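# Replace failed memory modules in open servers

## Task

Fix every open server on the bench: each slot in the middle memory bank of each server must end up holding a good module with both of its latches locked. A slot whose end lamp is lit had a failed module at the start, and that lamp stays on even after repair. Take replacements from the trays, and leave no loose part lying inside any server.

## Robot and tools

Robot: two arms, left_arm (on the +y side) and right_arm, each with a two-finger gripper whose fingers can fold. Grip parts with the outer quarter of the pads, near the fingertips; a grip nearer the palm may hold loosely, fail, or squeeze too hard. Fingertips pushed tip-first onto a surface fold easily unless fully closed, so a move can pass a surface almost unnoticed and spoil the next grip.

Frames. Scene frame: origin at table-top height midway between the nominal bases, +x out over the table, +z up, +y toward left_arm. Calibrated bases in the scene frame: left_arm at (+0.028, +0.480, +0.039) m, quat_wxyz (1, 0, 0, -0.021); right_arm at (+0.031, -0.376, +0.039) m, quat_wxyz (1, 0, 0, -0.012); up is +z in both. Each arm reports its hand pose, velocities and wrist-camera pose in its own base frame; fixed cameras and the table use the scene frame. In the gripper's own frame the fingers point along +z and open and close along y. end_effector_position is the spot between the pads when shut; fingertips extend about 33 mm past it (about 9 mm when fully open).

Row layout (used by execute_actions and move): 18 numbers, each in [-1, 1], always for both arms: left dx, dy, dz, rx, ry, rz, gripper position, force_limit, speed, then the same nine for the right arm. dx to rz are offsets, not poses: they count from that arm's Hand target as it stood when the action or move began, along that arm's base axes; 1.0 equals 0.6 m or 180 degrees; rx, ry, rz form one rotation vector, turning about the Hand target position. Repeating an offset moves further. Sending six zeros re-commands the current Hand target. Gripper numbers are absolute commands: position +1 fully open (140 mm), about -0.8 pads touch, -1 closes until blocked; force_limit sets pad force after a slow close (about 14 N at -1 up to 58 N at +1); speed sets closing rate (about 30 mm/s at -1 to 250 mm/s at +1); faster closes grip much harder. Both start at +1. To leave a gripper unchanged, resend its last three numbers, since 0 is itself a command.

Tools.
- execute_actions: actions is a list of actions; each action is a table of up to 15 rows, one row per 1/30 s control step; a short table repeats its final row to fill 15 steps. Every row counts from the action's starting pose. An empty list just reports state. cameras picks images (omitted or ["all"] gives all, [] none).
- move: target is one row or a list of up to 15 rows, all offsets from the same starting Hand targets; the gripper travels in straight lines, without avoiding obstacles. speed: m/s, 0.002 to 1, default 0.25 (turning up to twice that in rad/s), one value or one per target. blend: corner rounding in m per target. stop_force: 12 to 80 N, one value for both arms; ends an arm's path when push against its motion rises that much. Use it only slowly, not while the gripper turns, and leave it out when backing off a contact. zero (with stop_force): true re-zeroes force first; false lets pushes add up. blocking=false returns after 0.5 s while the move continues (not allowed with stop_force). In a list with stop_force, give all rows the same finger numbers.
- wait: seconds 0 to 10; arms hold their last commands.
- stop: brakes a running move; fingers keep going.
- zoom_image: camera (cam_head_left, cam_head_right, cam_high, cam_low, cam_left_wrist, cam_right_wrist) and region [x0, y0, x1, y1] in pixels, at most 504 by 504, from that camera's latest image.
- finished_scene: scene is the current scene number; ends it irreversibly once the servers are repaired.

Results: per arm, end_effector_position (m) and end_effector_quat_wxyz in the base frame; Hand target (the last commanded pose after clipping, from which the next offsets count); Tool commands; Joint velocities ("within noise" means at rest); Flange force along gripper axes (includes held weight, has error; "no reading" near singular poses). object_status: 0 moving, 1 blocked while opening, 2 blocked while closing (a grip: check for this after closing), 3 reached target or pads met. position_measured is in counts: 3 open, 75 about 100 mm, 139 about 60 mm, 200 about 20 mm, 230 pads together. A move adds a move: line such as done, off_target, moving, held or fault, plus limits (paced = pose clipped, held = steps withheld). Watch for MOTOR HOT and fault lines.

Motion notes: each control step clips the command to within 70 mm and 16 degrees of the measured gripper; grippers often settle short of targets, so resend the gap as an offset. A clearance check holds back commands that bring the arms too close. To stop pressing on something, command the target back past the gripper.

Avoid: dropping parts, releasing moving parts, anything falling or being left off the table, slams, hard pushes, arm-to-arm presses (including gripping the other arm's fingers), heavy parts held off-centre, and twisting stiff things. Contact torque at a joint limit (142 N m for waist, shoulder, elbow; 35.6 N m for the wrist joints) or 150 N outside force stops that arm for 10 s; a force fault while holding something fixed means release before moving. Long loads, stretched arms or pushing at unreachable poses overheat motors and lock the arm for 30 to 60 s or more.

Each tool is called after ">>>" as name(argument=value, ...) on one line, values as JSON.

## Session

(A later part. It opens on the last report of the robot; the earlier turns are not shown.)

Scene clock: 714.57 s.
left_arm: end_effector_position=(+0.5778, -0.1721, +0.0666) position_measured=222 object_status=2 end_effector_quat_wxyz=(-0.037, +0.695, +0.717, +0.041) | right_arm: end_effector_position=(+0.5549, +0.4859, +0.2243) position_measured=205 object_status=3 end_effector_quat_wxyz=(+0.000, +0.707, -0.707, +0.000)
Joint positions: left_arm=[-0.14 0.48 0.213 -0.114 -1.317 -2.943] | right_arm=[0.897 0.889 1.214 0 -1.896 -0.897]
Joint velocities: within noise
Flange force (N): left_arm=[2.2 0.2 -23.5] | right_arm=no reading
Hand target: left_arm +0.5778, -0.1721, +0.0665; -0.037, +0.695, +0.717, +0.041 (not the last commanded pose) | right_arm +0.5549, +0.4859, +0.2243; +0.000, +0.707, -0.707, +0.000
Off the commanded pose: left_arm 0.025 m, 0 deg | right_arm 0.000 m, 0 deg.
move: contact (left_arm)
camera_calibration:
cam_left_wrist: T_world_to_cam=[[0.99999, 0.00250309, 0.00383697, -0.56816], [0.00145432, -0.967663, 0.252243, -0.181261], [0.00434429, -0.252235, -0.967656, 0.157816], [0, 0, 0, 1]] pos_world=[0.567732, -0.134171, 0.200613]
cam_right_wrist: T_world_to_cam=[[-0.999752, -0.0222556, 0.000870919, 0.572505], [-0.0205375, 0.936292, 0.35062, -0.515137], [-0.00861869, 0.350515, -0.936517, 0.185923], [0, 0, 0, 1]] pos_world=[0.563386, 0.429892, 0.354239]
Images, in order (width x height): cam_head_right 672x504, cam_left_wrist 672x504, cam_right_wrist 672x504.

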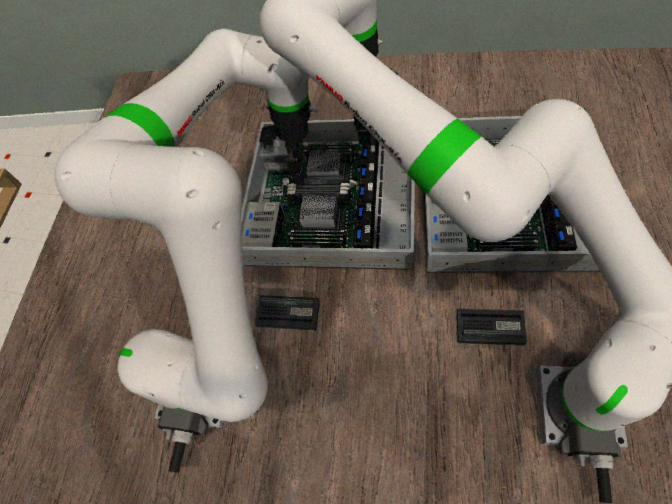

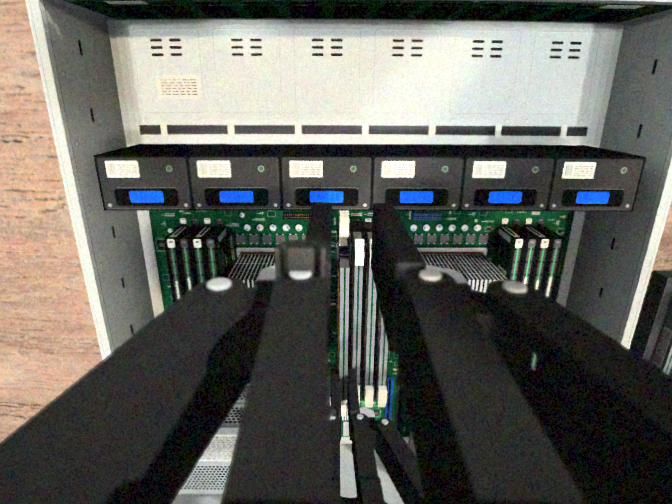

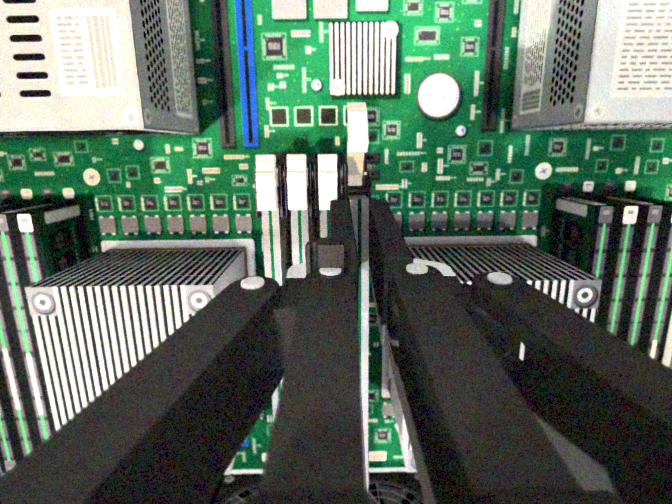

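>>> move(target=[[0,0,0.008,0,0,0,-1,0.4,-1,0,0,0,0,0,0,-0.6,-1,0],[-0.0014,0,0.008,0,0,0.0022,-1,0.4,-1,0,0,0,0,0,0,-0.6,-1,0]], speed=0.03, cameras=[])

>>> move(target=[0,0,-0.03,0,0,0,-1,0.4,-1,0,0,0,0,0,0,-0.6,-1,0], speed=0.015, stop_force=12, cameras=["cam_left_wrist","cam_right_wrist","cam_head_right"])

>>> zoom_image(camera="cam_left_wrist", region=[325, 200, 395, 300])

>>> zoom_image(camera="cam_head_right", region=[270, 150, 370, 220])

>>> zoom_image(camera="cam_right_wrist", region=[310, 130, 410, 230])

Scene clock: 728.03 s.
left_arm: end_effector_position=(+0.5770, -0.1721, +0.0714) position_measured=222 object_status=2 end_effector_quat_wxyz=(-0.037, +0.693, +0.719, +0.041) | right_arm: end_effector_position=(+0.5549, +0.4859, +0.2243) position_measured=205 object_status=3 end_effector_quat_wxyz=(+0.000, +0.707, -0.707, +0.000)
Joint positions: left_arm=[-0.14 0.476 0.218 -0.113 -1.327 -2.937] | right_arm=[0.897 0.889 1.214 0 -1.896 -0.897]
Joint velocities: within noise
Flange force (N): left_arm=[-0.8 16.6 1.4] | right_arm=no reading
Hand target: left_arm +0.5769, -0.1721, +0.0713; -0.037, +0.693, +0.719, +0.041 | right_arm +0.5549, +0.4859, +0.2243; +0.000, +0.707, -0.707, +0.000
Off the commanded pose: left_arm 0.000 m, 0 deg | right_arm 0.000 m, 0 deg.
move: done
No camera images: "cameras" was empty.

Scene clock: 728.93 s.
left_arm: end_effector_position=(+0.5770, -0.1722, +0.0666) position_measured=222 object_status=2 end_effector_quat_wxyz=(-0.037, +0.693, +0.719, +0.041) | right_arm: end_effector_position=(+0.5549, +0.4859, +0.2243) position_measured=205 object_status=3 end_effector_quat_wxyz=(+0.000, +0.707, -0.707, +0.000)
Joint positions: left_arm=[-0.14 0.479 0.211 -0.113 -1.317 -2.936] | right_arm=[0.897 0.889 1.214 0 -1.896 -0.897]
Joint velocities: within noise
Flange force (N): left_arm=[2.0 15.2 -19.5] | right_arm=no reading
Hand target: left_arm +0.5770, -0.1722, +0.0666; -0.037, +0.693, +0.719, +0.041 (not the last commanded pose) | right_arm +0.5549, +0.4859, +0.2243; +0.000, +0.707, -0.707, +0.000
Off the commanded pose: left_arm 0.013 m, 0 deg | right_arm 0.000 m, 0 deg.
move: contact (left_arm)
camera_calibration:
cam_left_wrist: T_world_to_cam=[[0.999948, 0.00944075, 0.00393831, -0.566123], [0.00814169, -0.96761, 0.252317, -0.185148], [0.00619281, -0.252271, -0.967637, 0.15674], [0, 0, 0, 1]] pos_world=[0.566631, -0.134265, 0.200613]
cam_right_wrist: T_world_to_cam=[[-0.999752, -0.0222556, 0.000870919, 0.572505], [-0.0205375, 0.936292, 0.35062, -0.515137], [-0.00861869, 0.350515, -0.936517, 0.185923], [0, 0, 0, 1]] pos_world=[0.563386, 0.429892, 0.354239]
Images, in order (width x height): cam_head_right 672x504, cam_left_wrist 672x504, cam_right_wrist 672x504.

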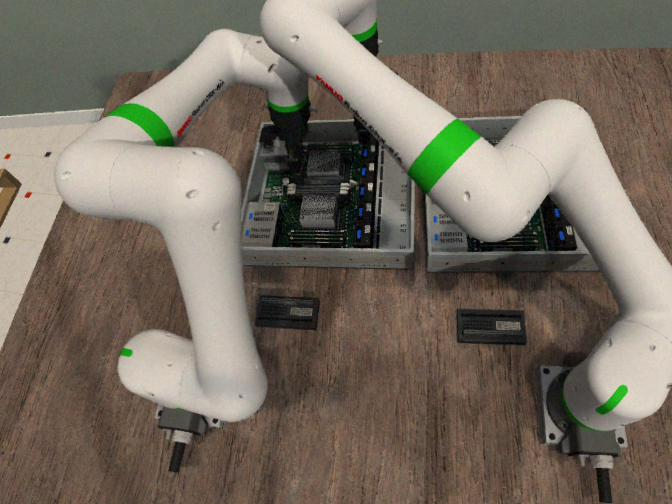

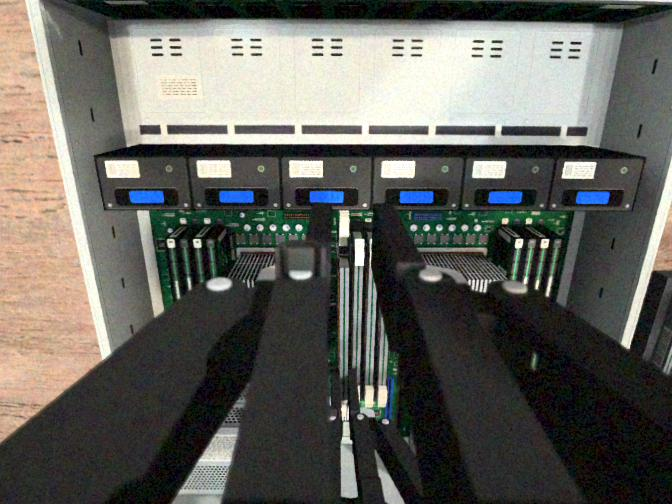

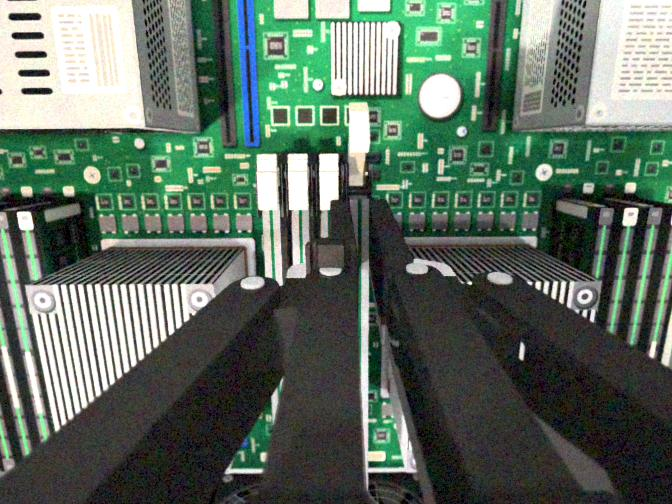

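Scaled by 5.040.

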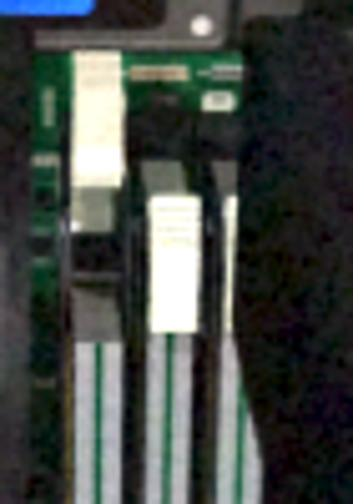

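Scaled by 5.040.

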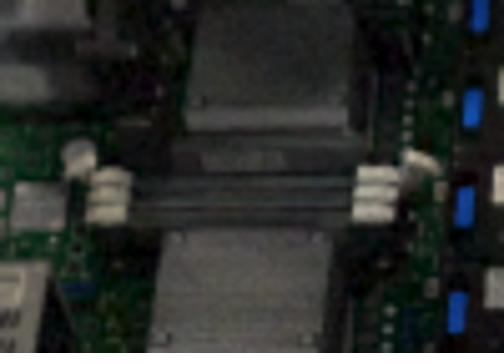

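Scaled by 5.040.

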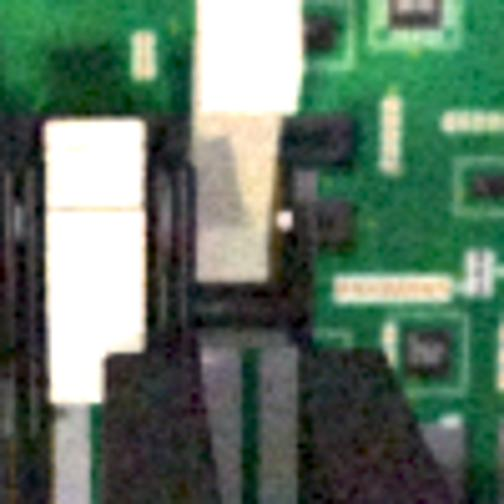

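>>> move(target=[0.0014,0,0.004,0,0,-0.0015,-1,0.4,-1,0,0,0,0,0,0,-0.6,-1,0], speed=0.03, cameras=[])

>>> move(target=[0,0,-0.02,0,0,0,-1,0.4,-1,0,0,0,0,0,0,-0.6,-1,0], speed=0.006, stop_force=30, cameras=["cam_left_wrist","cam_right_wrist","cam_head_right"])

>>> zoom_image(camera="cam_left_wrist", region=[325, 200, 395, 300])

>>> zoom_image(camera="cam_head_right", region=[270, 150, 370, 220])

>>> zoom_image(camera="cam_right_wrist", region=[310, 130, 410, 230])

Scene clock: 754.47 s.
left_arm: end_effector_position=(+0.5778, -0.1722, +0.0689) position_measured=222 object_status=2 end_effector_quat_wxyz=(-0.037, +0.695, +0.717, +0.041) | right_arm: end_effector_position=(+0.5549, +0.4859, +0.2243) position_measured=205 object_status=3 end_effector_quat_wxyz=(+0.000, +0.707, -0.707, +0.000)
Joint positions: left_arm=[-0.14 0.479 0.217 -0.113 -1.322 -2.941] | right_arm=[0.897 0.889 1.214 0 -1.896 -0.897]
Joint velocities: within noise
Flange force (N): left_arm=[0.4 2.7 3.0] | right_arm=no reading
Hand target: left_arm +0.5778, -0.1722, +0.0690; -0.037, +0.695, +0.717, +0.041 | right_arm +0.5549, +0.4859, +0.2243; +0.000, +0.707, -0.707, +0.000
Off the commanded pose: left_arm 0.000 m, 0 deg | right_arm 0.000 m, 0 deg.
move: done
No camera images: "cameras" was empty.

Scene clock: 755.57 s.
left_arm: end_effector_position=(+0.5779, -0.1722, +0.0662) position_measured=222 object_status=2 end_effector_quat_wxyz=(-0.037, +0.695, +0.717, +0.041) | right_arm: end_effector_position=(+0.5549, +0.4859, +0.2243) position_measured=205 object_status=3 end_effector_quat_wxyz=(+0.000, +0.707, -0.707, +0.000)
Joint positions: left_arm=[-0.14 0.481 0.213 -0.113 -1.316 -2.94] | right_arm=[0.897 0.889 1.214 0 -1.896 -0.897]
Joint velocities: within noise
Flange force (N): left_arm=[4.5 -0.7 -35.0] | right_arm=no reading
Hand target: left_arm +0.5779, -0.1722, +0.0662; -0.037, +0.695, +0.717, +0.041 (not the last commanded pose) | right_arm +0.5549, +0.4859, +0.2243; +0.000, +0.707, -0.707, +0.000
Off the commanded pose: left_arm 0.009 m, 0 deg | right_arm 0.000 m, 0 deg.
move: contact (left_arm)
camera_calibration:
cam_left_wrist: T_world_to_cam=[[0.99998, 0.00476095, 0.00419281, -0.567922], [0.00354829, -0.967603, 0.252454, -0.182479], [0.00525889, -0.252434, -0.9676, 0.156846], [0, 0, 0, 1]] pos_world=[0.567733, -0.13427, 0.200213]
cam_right_wrist: T_world_to_cam=[[-0.999752, -0.0222556, 0.000870919, 0.572505], [-0.0205375, 0.936292, 0.35062, -0.515137], [-0.00861869, 0.350515, -0.936517, 0.185923], [0, 0, 0, 1]] pos_world=[0.563386, 0.429892, 0.354239]
Images, in order (width x height): cam_head_right 672x504, cam_left_wrist 672x504, cam_right_wrist 672x504.

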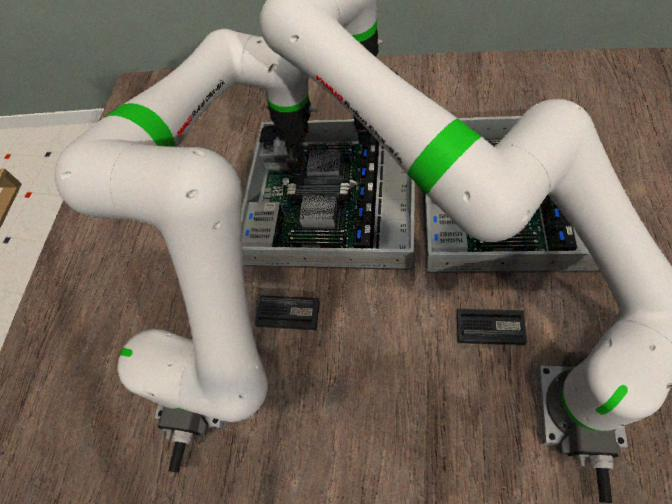

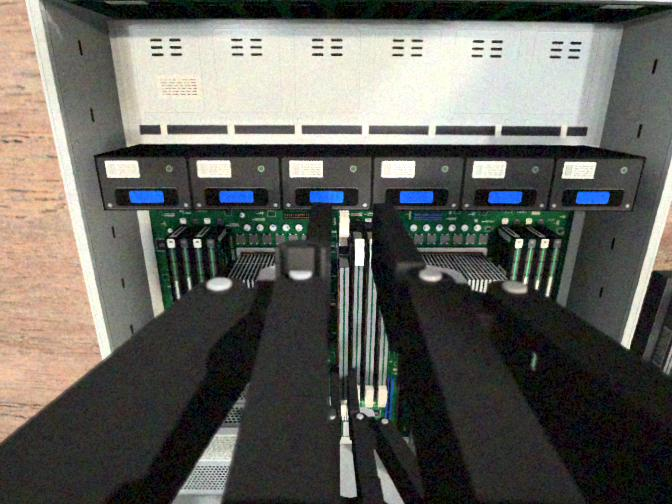

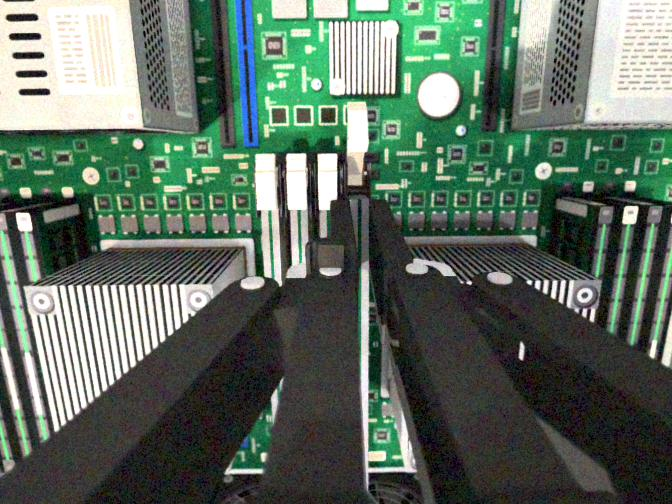

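Scaled by 5.040.

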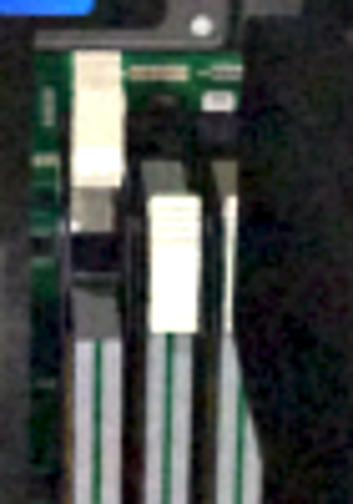

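Scaled by 5.040.

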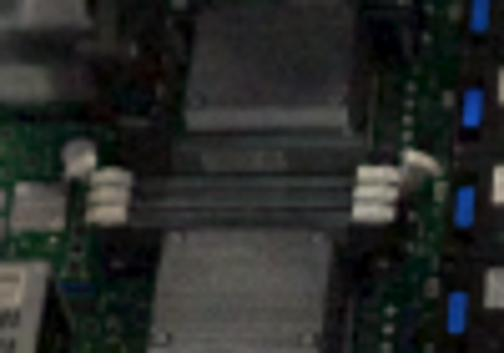

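Scaled by 5.040.

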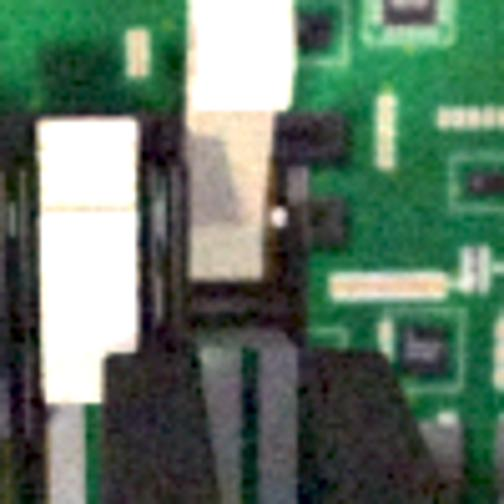

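>>> move(target=[[0,0,0.18,0,0,0,-1,0.4,-1,0,0,0,0,0,0,-0.6,-1,0],[-0.645,0.06,0.18,0,0,-0.0047,-1,0.4,-1,0,0,0,0,0,0,-0.6,-1,0],[-0.645,0.06,-0.035,0,0,-0.0047,-1,0.4,-1,0,0,0,0,0,0,-0.6,-1,0]], speed=[0.15,0.25,0.12], blend=0.03, cameras=["cam_right_wrist","cam_head_left","cam_head_right"])

>>> zoom_image(camera="cam_head_left", region=[245, 280, 335, 340])

>>> zoom_image(camera="cam_right_wrist", region=[300, 130, 460, 290])

Scene clock: 782.30 s.
left_arm: end_effector_position=(+0.5703, -0.1714, +0.1696) position_measured=222 object_status=2 end_effector_quat_wxyz=(-0.036, +0.694, +0.717, +0.041) | right_arm: end_effector_position=(+0.5549, +0.4859, +0.2243) position_measured=205 object_status=3 end_effector_quat_wxyz=(+0.000, +0.707, -0.707, +0.000)
Joint positions: left_arm=[-0.14 0.41 0.356 -0.11 -1.527 -2.964] | right_arm=[0.897 0.889 1.214 0 -1.896 -0.897]
Joint velocities: within noise
Flange force (N): left_arm=[0.2 2.9 2.5] | right_arm=no reading
Hand target: left_arm +0.5702, -0.1713, +0.1696; -0.036, +0.694, +0.717, +0.041 (not the last commanded pose) | right_arm +0.5549, +0.4859, +0.2243; +0.000, +0.707, -0.707, +0.000
Off the commanded pose: left_arm 0.401 m, 1 deg | right_arm 0.000 m, 0 deg.
move: held (left_arm; a check stopped the path); path passed 0 of 3 targets; limits=held
pose unreachable (left arm): on one or more control steps of this call, first in action 0 (counted from 0), this arm could not follow its commanded pose, so it was not sent that pose on those steps. It may still have moved: this result reports where it is.
cause: moving toward the commanded pose would bring a part of the arm too close to another arm (a part of this arm just beyond joint 5 (wrist pitch) and a part of the right arm just beyond its joint 4 (forearm roll), along the way the arms are being sent, or toward where that arm still pushes).
camera_calibration:
cam_right_wrist: T_world_to_cam=[[-0.999752, -0.0222556, 0.000870919, 0.572505], [-0.0205375, 0.936292, 0.35062, -0.515137], [-0.00861869, 0.350515, -0.936517, 0.185923], [0, 0, 0, 1]] pos_world=[0.563386, 0.429892, 0.354239]
Images, in order (width x height): cam_head_left 672x504, cam_head_right 672x504, cam_right_wrist 672x504.

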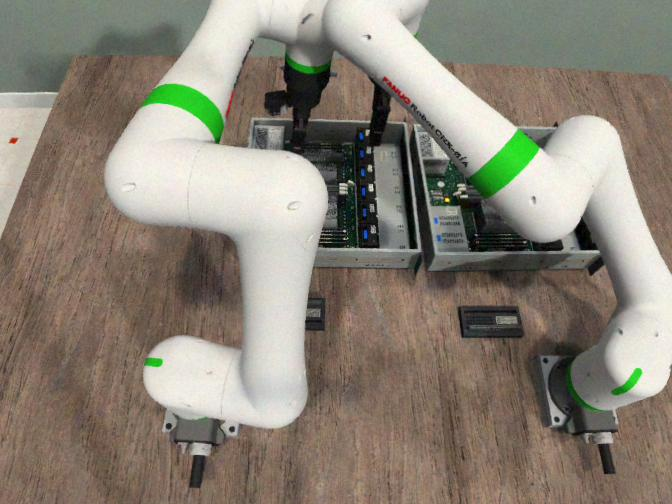

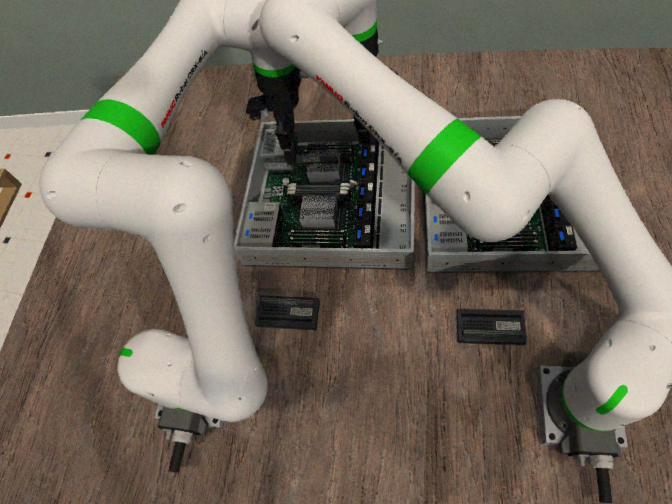

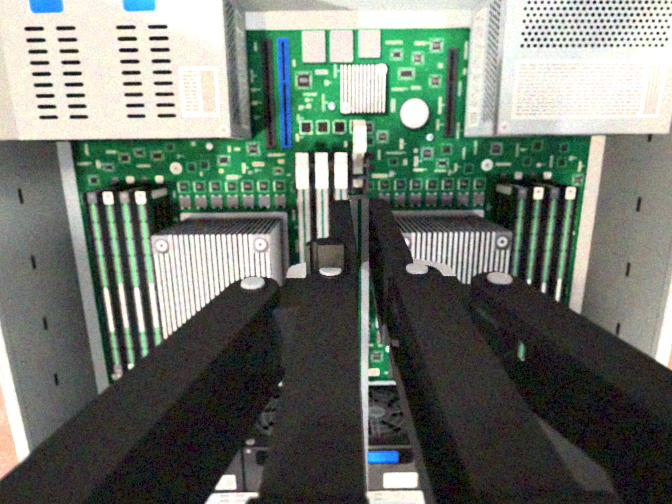

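Scaled by 5.600.

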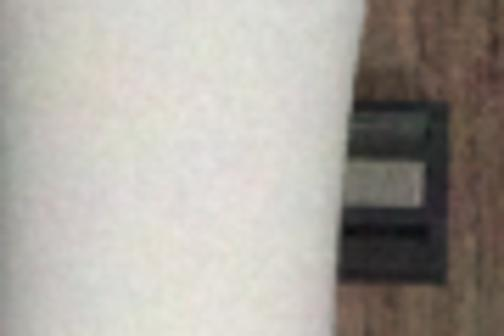

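Scaled by 3.150.

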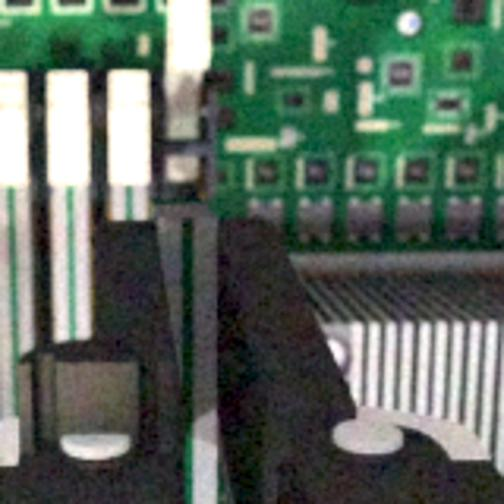

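>>> move(target=[0,0,0,0,0,0,-1,0.4,-1,-0.03,-0.64,0.15,0,0,0,1,1,1], cameras=[])

>>> move(target=[[-0.632,0.059,0,0,0,-0.0047,-1,0.4,-1,0,0,0,0,0,0,1,1,1],[-0.632,0.059,-0.165,0,0,-0.0047,-1,0.4,-1,0,0,0,0,0,0,1,1,1]], speed=[0.25,0.12], blend=0.03, cameras=["cam_right_wrist","cam_head_left","cam_head_right"])

>>> zoom_image(camera="cam_head_left", region=[245, 270, 335, 340])

>>> zoom_image(camera="cam_right_wrist", region=[280, 130, 440, 290])

Scene clock: 794.70 s.
left_arm: end_effector_position=(+0.5702, -0.1713, +0.1696) position_measured=222 object_status=2 end_effector_quat_wxyz=(-0.036, +0.694, +0.717, +0.041) | right_arm: end_effector_position=(+0.5369, +0.1019, +0.3143) position_measured=3 object_status=3 end_effector_quat_wxyz=(+0.000, +0.707, -0.707, +0.000)
Joint positions: left_arm=[-0.14 0.41 0.356 -0.11 -1.527 -2.964] | right_arm=[0.428 0.272 0.485 0 -1.783 -0.429]
Joint velocities: within noise
Flange force (N): left_arm=[-0.2 3.6 1.7] | right_arm=[-2.9 -7.6 -1.6]
Hand target: left_arm +0.5702, -0.1713, +0.1696; -0.036, +0.694, +0.717, +0.041 | right_arm +0.5369, +0.1019, +0.3143; +0.000, +0.707, -0.707, +0.000
Off the commanded pose: left_arm 0.000 m, 0 deg | right_arm 0.000 m, 0 deg.
move: done
No camera images: "cameras" was empty.

Scene clock: 797.47 s.
left_arm: end_effector_position=(+0.1911, -0.1359, +0.0706) position_measured=222 object_status=2 end_effector_quat_wxyz=(-0.036, +0.700, +0.712, +0.042) | right_arm: end_effector_position=(+0.5369, +0.1019, +0.3143) position_measured=3 object_status=3 end_effector_quat_wxyz=(+0.000, +0.707, -0.707, +0.000)
Joint positions: left_arm=[-0.222 -0.481 -0.739 -0.112 -1.332 -2.874] | right_arm=[0.428 0.272 0.485 0 -1.783 -0.429]
Joint velocities: within noise
Flange force (N): left_arm=[3.0 6.8 3.5] | right_arm=[-2.8 -7.4 -2.0]
Hand target: left_arm +0.1910, -0.1359, +0.0706; -0.036, +0.700, +0.712, +0.042 | right_arm +0.5369, +0.1019, +0.3143; +0.000, +0.707, -0.707, +0.000
Off the commanded pose: left_arm 0.000 m, 0 deg | right_arm 0.000 m, 0 deg.
move: done
camera_calibration:
cam_right_wrist: T_world_to_cam=[[-0.999752, -0.0222556, 0.000870919, 0.545885], [-0.0205375, 0.936292, 0.35062, -0.187526], [-0.00861869, 0.350515, -0.936517, 0.404652], [0, 0, 0, 1]] pos_world=[0.545386, 0.0458917, 0.444239]
Images, in order (width x height): cam_head_left 672x504, cam_head_right 672x504, cam_right_wrist 672x504.

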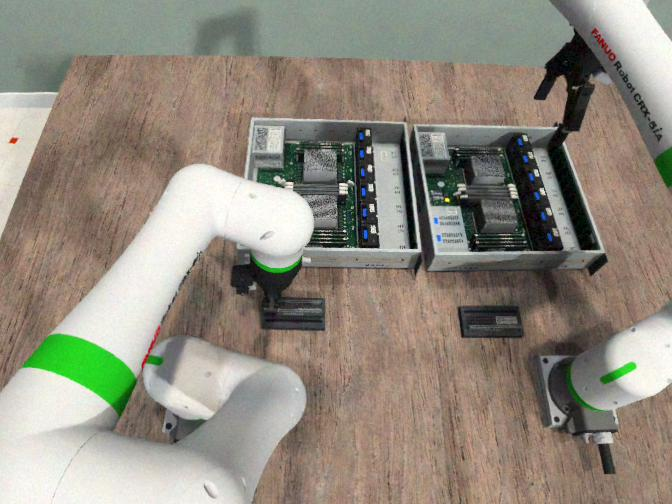

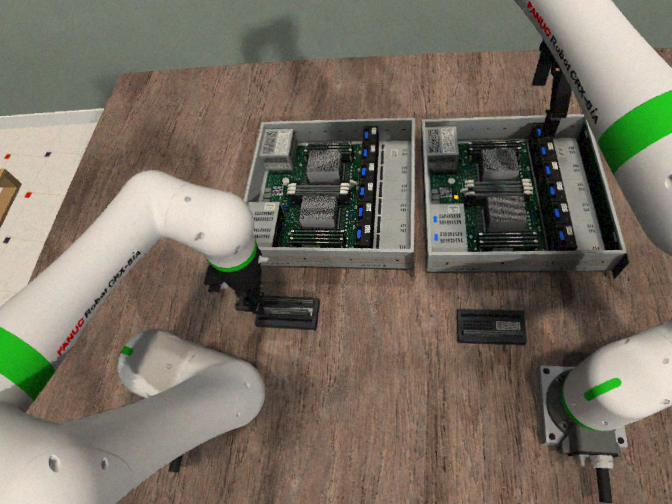

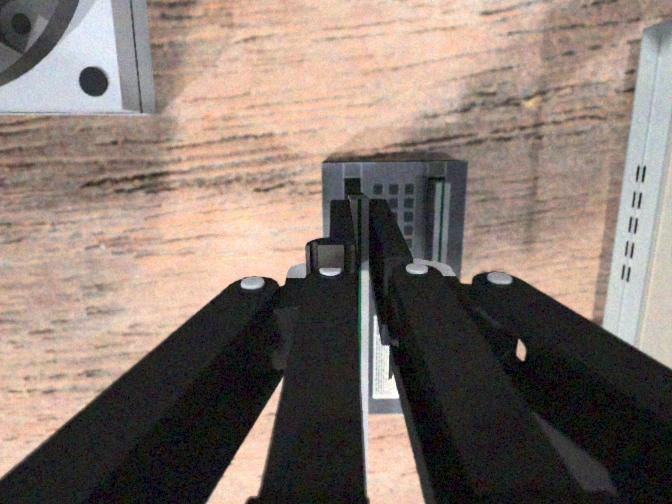

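Scaled by 5.600.

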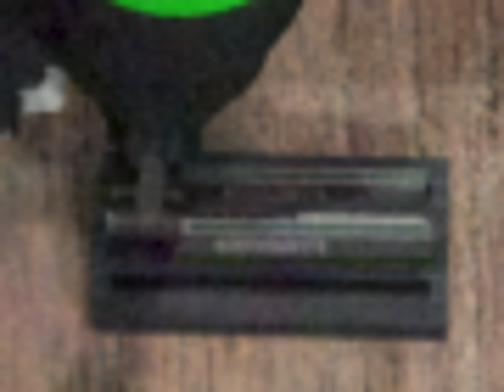

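Scaled by 3.150.

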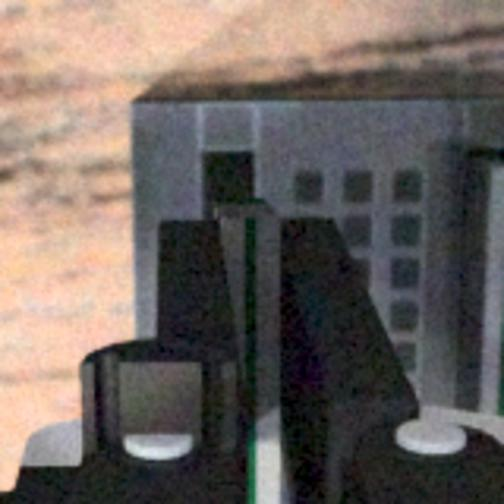

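>>> move(target=[[-0.002,0.0045,0,0,0,0,-1,0.4,-1,0,0,0,0,0,0,1,1,1],[-0.002,0.0045,-0.04,0,0,0,-1,0.4,-1,0,0,0,0,0,0,1,1,1]], speed=0.05, cameras=["cam_right_wrist","cam_head_left"])

>>> zoom_image(camera="cam_head_left", region=[245, 270, 335, 340])

>>> zoom_image(camera="cam_right_wrist", region=[280, 130, 440, 290])

Scene clock: 816.20 s.
left_arm: end_effector_position=(+0.1899, -0.1332, +0.0466) position_measured=222 object_status=2 end_effector_quat_wxyz=(-0.036, +0.700, +0.712, +0.042) | right_arm: end_effector_position=(+0.5369, +0.1019, +0.3143) position_measured=3 object_status=3 end_effector_quat_wxyz=(+0.000, +0.707, -0.707, +0.000)
Joint positions: left_arm=[-0.211 -0.465 -0.788 -0.114 -1.266 -2.877] | right_arm=[0.428 0.272 0.485 0 -1.783 -0.429]
Joint velocities: within noise
Flange force (N): left_arm=[-0.3 5.4 3.3] | right_arm=[-2.8 -7.5 -1.6]
Hand target: left_arm +0.1898, -0.1332, +0.0466; -0.036, +0.700, +0.712, +0.042 | right_arm +0.5369, +0.1019, +0.3143; +0.000, +0.707, -0.707, +0.000
Off the commanded pose: left_arm 0.000 m, 0 deg | right_arm 0.000 m, 0 deg.
move: done
camera_calibration:
cam_right_wrist: T_world_to_cam=[[-0.999752, -0.0222556, 0.000870919, 0.545885], [-0.0205375, 0.936292, 0.35062, -0.187526], [-0.00861869, 0.350515, -0.936517, 0.404652], [0, 0, 0, 1]] pos_world=[0.545386, 0.0458917, 0.444239]
Images, in order (width x height): cam_head_left 672x504, cam_right_wrist 672x504.

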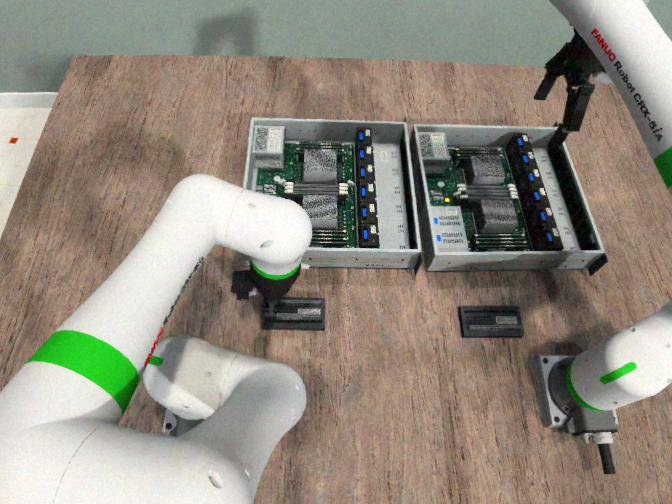

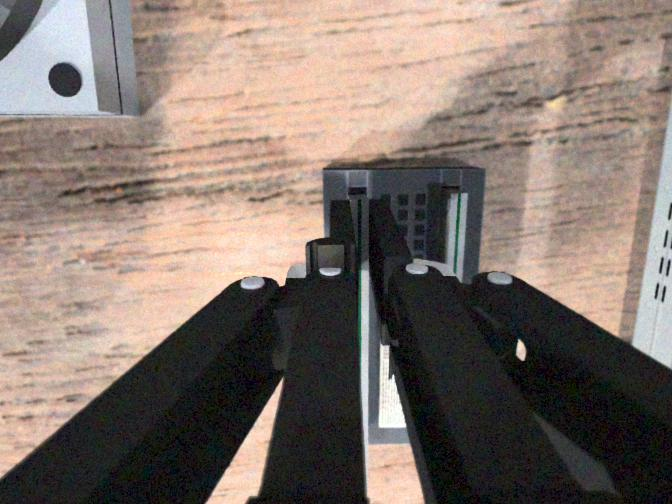

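Scaled by 5.600.

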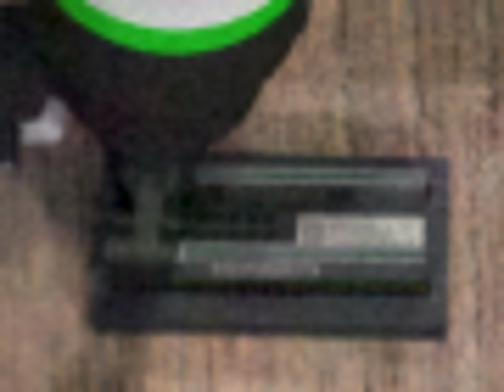

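Scaled by 3.150.

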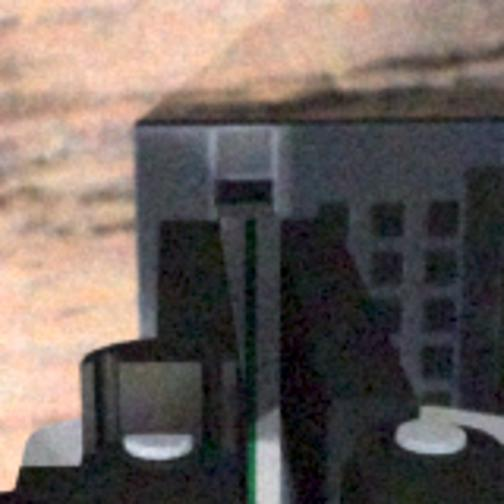

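>>> move(target=[-0.0003,0.0012,-0.0425,0,0,0,-1,0.4,-1,0,0,0,0,0,0,1,1,1], speed=0.02, stop_force=12, cameras=["cam_right_wrist","cam_head_left"])

>>> zoom_image(camera="cam_head_left", region=[245, 270, 335, 340])

Scene clock: 824.00 s.
left_arm: end_effector_position=(+0.1897, -0.1325, +0.0211) position_measured=222 object_status=2 end_effector_quat_wxyz=(-0.036, +0.700, +0.712, +0.042) | right_arm: end_effector_position=(+0.5369, +0.1019, +0.3143) position_measured=3 object_status=3 end_effector_quat_wxyz=(+0.000, +0.707, -0.707, +0.000)
Joint positions: left_arm=[-0.208 -0.431 -0.833 -0.117 -1.187 -2.87] | right_arm=[0.428 0.272 0.485 0 -1.783 -0.429]
Joint velocities: within noise
Flange force (N): left_arm=[-0.2 5.9 4.5] | right_arm=[-2.6 -7.3 -1.6]
Hand target: left_arm +0.1897, -0.1325, +0.0211; -0.036, +0.700, +0.712, +0.042 | right_arm +0.5369, +0.1019, +0.3143; +0.000, +0.707, -0.707, +0.000
Off the commanded pose: left_arm 0.000 m, 0 deg | right_arm 0.000 m, 0 deg.
move: done
camera_calibration:
cam_right_wrist: T_world_to_cam=[[-0.999752, -0.0222556, 0.000870919, 0.545885], [-0.0205375, 0.936292, 0.35062, -0.187526], [-0.00861869, 0.350515, -0.936517, 0.404652], [0, 0, 0, 1]] pos_world=[0.545386, 0.0458917, 0.444239]
Images, in order (width x height): cam_head_left 672x504, cam_right_wrist 672x504.

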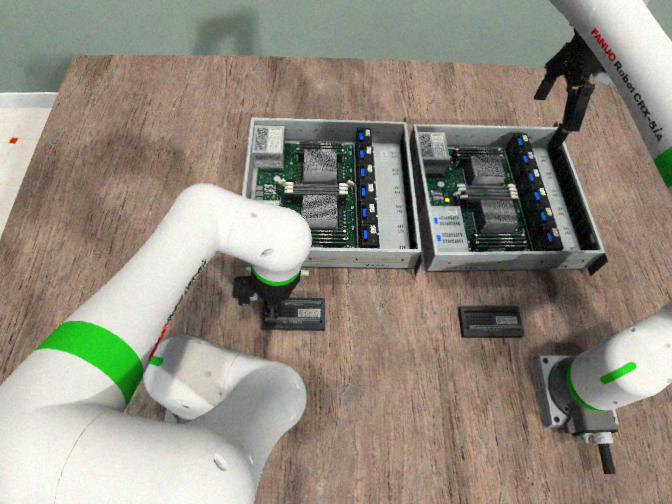

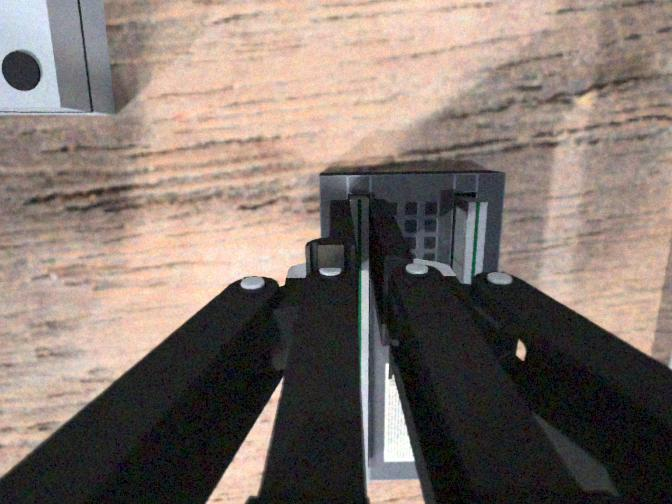

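Scaled by 5.600.

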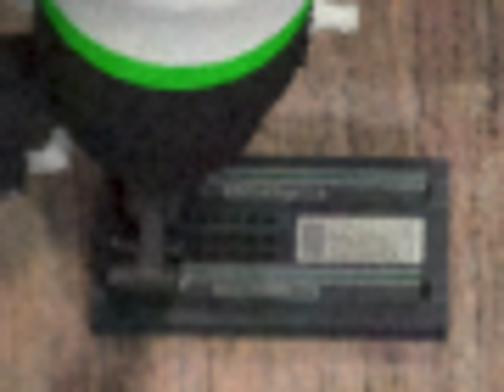

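>>> move(target=[[0,0,0,0,0,0,-0.6,-1,-0.5,0,0,0,0,0,0,1,1,1],[0,0,0.05,0,0,0,-0.5,-1,-0.5,0,0,0,0,0,0,1,1,1],[-0.0003,0.0133,0.05,-0.035,0,0,-0.5,-1,-0.5,0,0,0,0,0,0,1,1,1],[-0.0003,0.0133,-0.0015,-0.035,0,0,-0.5,-1,-0.5,0,0,0,0,0,0,1,1,1]], speed=0.1, cameras=["cam_right_wrist"])

Scene clock: 833.93 s.
left_arm: end_effector_position=(+0.1895, -0.1245, +0.0202) position_measured=192 object_status=3 end_effector_quat_wxyz=(+0.003, +0.701, +0.714, +0.002) | right_arm: end_effector_position=(+0.5369, +0.1019, +0.3143) position_measured=3 object_status=3 end_effector_quat_wxyz=(+0.000, +0.707, -0.707, +0.000)
Joint positions: left_arm=[0.03 -0.56 -0.931 0.001 -1.193 -3.154] | right_arm=[0.428 0.272 0.485 0 -1.783 -0.429]
Joint velocities: within noise
Flange force (N): left_arm=[-0.3 7.7 4.2] | right_arm=[-2.5 -7.1 -1.5]
Hand target: left_arm +0.1895, -0.1245, +0.0202; +0.003, +0.701, +0.714, +0.002 | right_arm +0.5369, +0.1019, +0.3143; +0.000, +0.707, -0.707, +0.000
Off the commanded pose: left_arm 0.000 m, 0 deg | right_arm 0.000 m, 0 deg.
move: done
camera_calibration:
cam_right_wrist: T_world_to_cam=[[-0.999752, -0.0222556, 0.000870919, 0.545885], [-0.0205375, 0.936292, 0.35062, -0.187526], [-0.00861869, 0.350515, -0.936517, 0.404652], [0, 0, 0, 1]] pos_world=[0.545386, 0.0458917, 0.444239]
Images, in order (width x height): cam_right_wrist 672x504.

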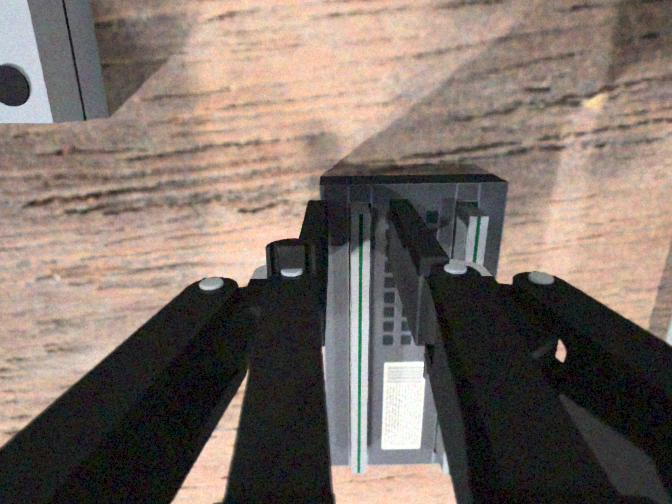

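>>> move(target=[0,0,0,0,0,0,-1,0.4,-1,0,0,0,0,0,0,1,1,1], cameras=[])

>>> wait(seconds=1.5, cameras=[])

>>> move(target=[[0,0,0.1,0,0,0,-1,0.4,-1,0,0,0,0,0,0,1,1,1],[0.03,0,0.25,0,0,0,-1,0.4,-1,0,0,0,0,0,0,1,1,1],[0.647,-0.0648,0.24,0,0,0.0047,-1,0.4,-1,0,0,0,0,0,0,1,1,1],[0.647,-0.0648,0.093,0,0,0.0047,-1,0.4,-1,0,0,0,0,0,0,1,1,1]], speed=[0.1,0.2,0.25,0.08], blend=0.02, cameras=["cam_right_wrist","cam_head_right"])

>>> zoom_image(camera="cam_head_right", region=[270, 150, 370, 220])

>>> zoom_image(camera="cam_right_wrist", region=[310, 130, 410, 230])

Scene clock: 842.83 s.
left_arm: end_effector_position=(+0.1895, -0.1245, +0.0202) position_measured=222 object_status=0 end_effector_quat_wxyz=(+0.003, +0.701, +0.714, +0.002) | right_arm: end_effector_position=(+0.5369, +0.1019, +0.3143) position_measured=3 object_status=3 end_effector_quat_wxyz=(+0.000, +0.707, -0.707, +0.000)
Joint positions: left_arm=[0.03 -0.56 -0.931 0.001 -1.193 -3.154] | right_arm=[0.428 0.272 0.485 0 -1.783 -0.429]
Joint velocities: within noise
Flange force (N): left_arm=[4.9 4.5 -14.1] | right_arm=[-2.6 -7.1 -1.6]
Hand target: left_arm +0.1895, -0.1245, +0.0202; +0.003, +0.701, +0.714, +0.002 | right_arm +0.5369, +0.1019, +0.3143; +0.000, +0.707, -0.707, +0.000
Off the commanded pose: left_arm 0.000 m, 0 deg | right_arm 0.000 m, 0 deg.
move: done
No camera images: "cameras" was empty.

Scene clock: 844.33 s.
left_arm: end_effector_position=(+0.1895, -0.1245, +0.0202) position_measured=222 object_status=2 end_effector_quat_wxyz=(+0.003, +0.701, +0.714, +0.002) | right_arm: end_effector_position=(+0.5369, +0.1019, +0.3143) position_measured=3 object_status=3 end_effector_quat_wxyz=(+0.000, +0.707, -0.707, +0.000)
Joint positions: left_arm=[0.03 -0.56 -0.931 0.001 -1.193 -3.154] | right_arm=[0.428 0.272 0.485 0 -1.783 -0.429]
Joint velocities: within noise
Flange force (N): left_arm=[4.9 3.8 -14.1] | right_arm=[-2.7 -7.0 -1.4]
Hand target: left_arm +0.1895, -0.1245, +0.0202; +0.003, +0.701, +0.714, +0.002 | right_arm +0.5369, +0.1019, +0.3143; +0.000, +0.707, -0.707, +0.000
Tool commands: left_gripper/position=-1.0 left_gripper/force_limit=+0.4 left_gripper/speed=-1.0 right_gripper/position=+1.0 right_gripper/force_limit=+1.0 right_gripper/speed=+1.0
Off the commanded pose: left_arm 0.000 m, 0 deg | right_arm 0.000 m, 0 deg.
wait: 1.50 s; at rest by 0.17 s
No camera images: "cameras" was empty.

Scene clock: 848.33 s.
left_arm: end_effector_position=(+0.5777, -0.1636, +0.0760) position_measured=222 object_status=2 end_effector_quat_wxyz=(+0.003, +0.695, +0.719, +0.002) | right_arm: end_effector_position=(+0.5369, +0.1019, +0.3143) position_measured=3 object_status=3 end_effector_quat_wxyz=(+0.000, +0.707, -0.707, +0.000)
Joint positions: left_arm=[-0.058 0.433 0.139 0 -1.269 -3.051] | right_arm=[0.428 0.272 0.485 0 -1.783 -0.429]
Joint velocities: within noise
Flange force (N): left_arm=[-22.1 2.2 -2.1] | right_arm=[-2.9 -7.5 -1.9]
Hand target: left_arm +0.5777, -0.1634, +0.0760; +0.003, +0.695, +0.719, +0.002 | right_arm +0.5369, +0.1019, +0.3143; +0.000, +0.707, -0.707, +0.000
Off the commanded pose: left_arm 0.000 m, 0 deg | right_arm 0.000 m, 0 deg.
move: done
camera_calibration:
cam_right_wrist: T_world_to_cam=[[-0.999752, -0.0222556, 0.000870919, 0.545885], [-0.0205375, 0.936292, 0.35062, -0.187526], [-0.00861869, 0.350515, -0.936517, 0.404652], [0, 0, 0, 1]] pos_world=[0.545386, 0.0458917, 0.444239]
Images, in order (width x height): cam_head_right 672x504, cam_right_wrist 672x504.

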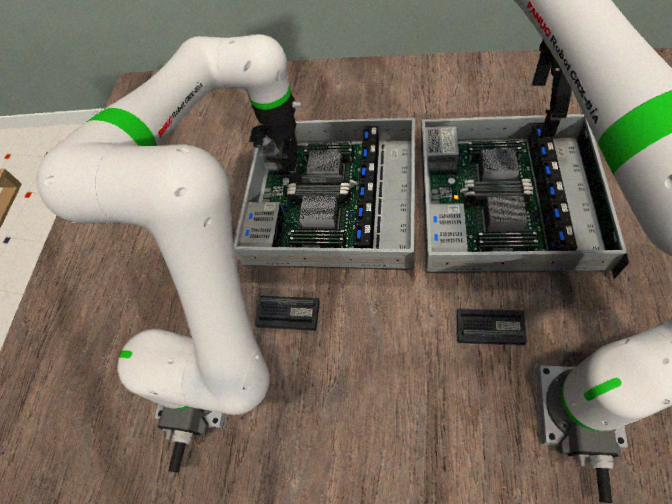

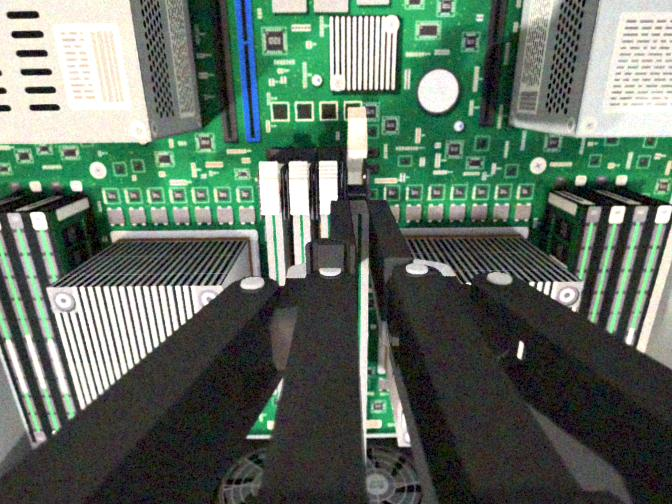

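Scaled by 5.040.

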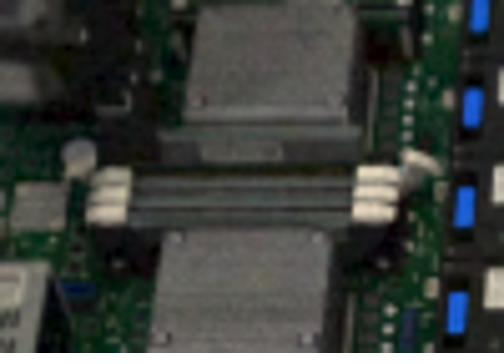

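Scaled by 5.040.

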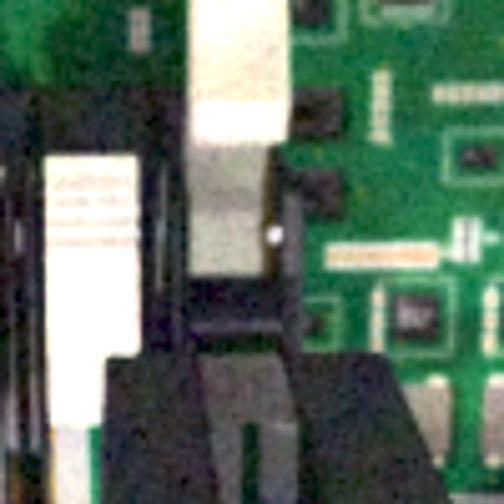

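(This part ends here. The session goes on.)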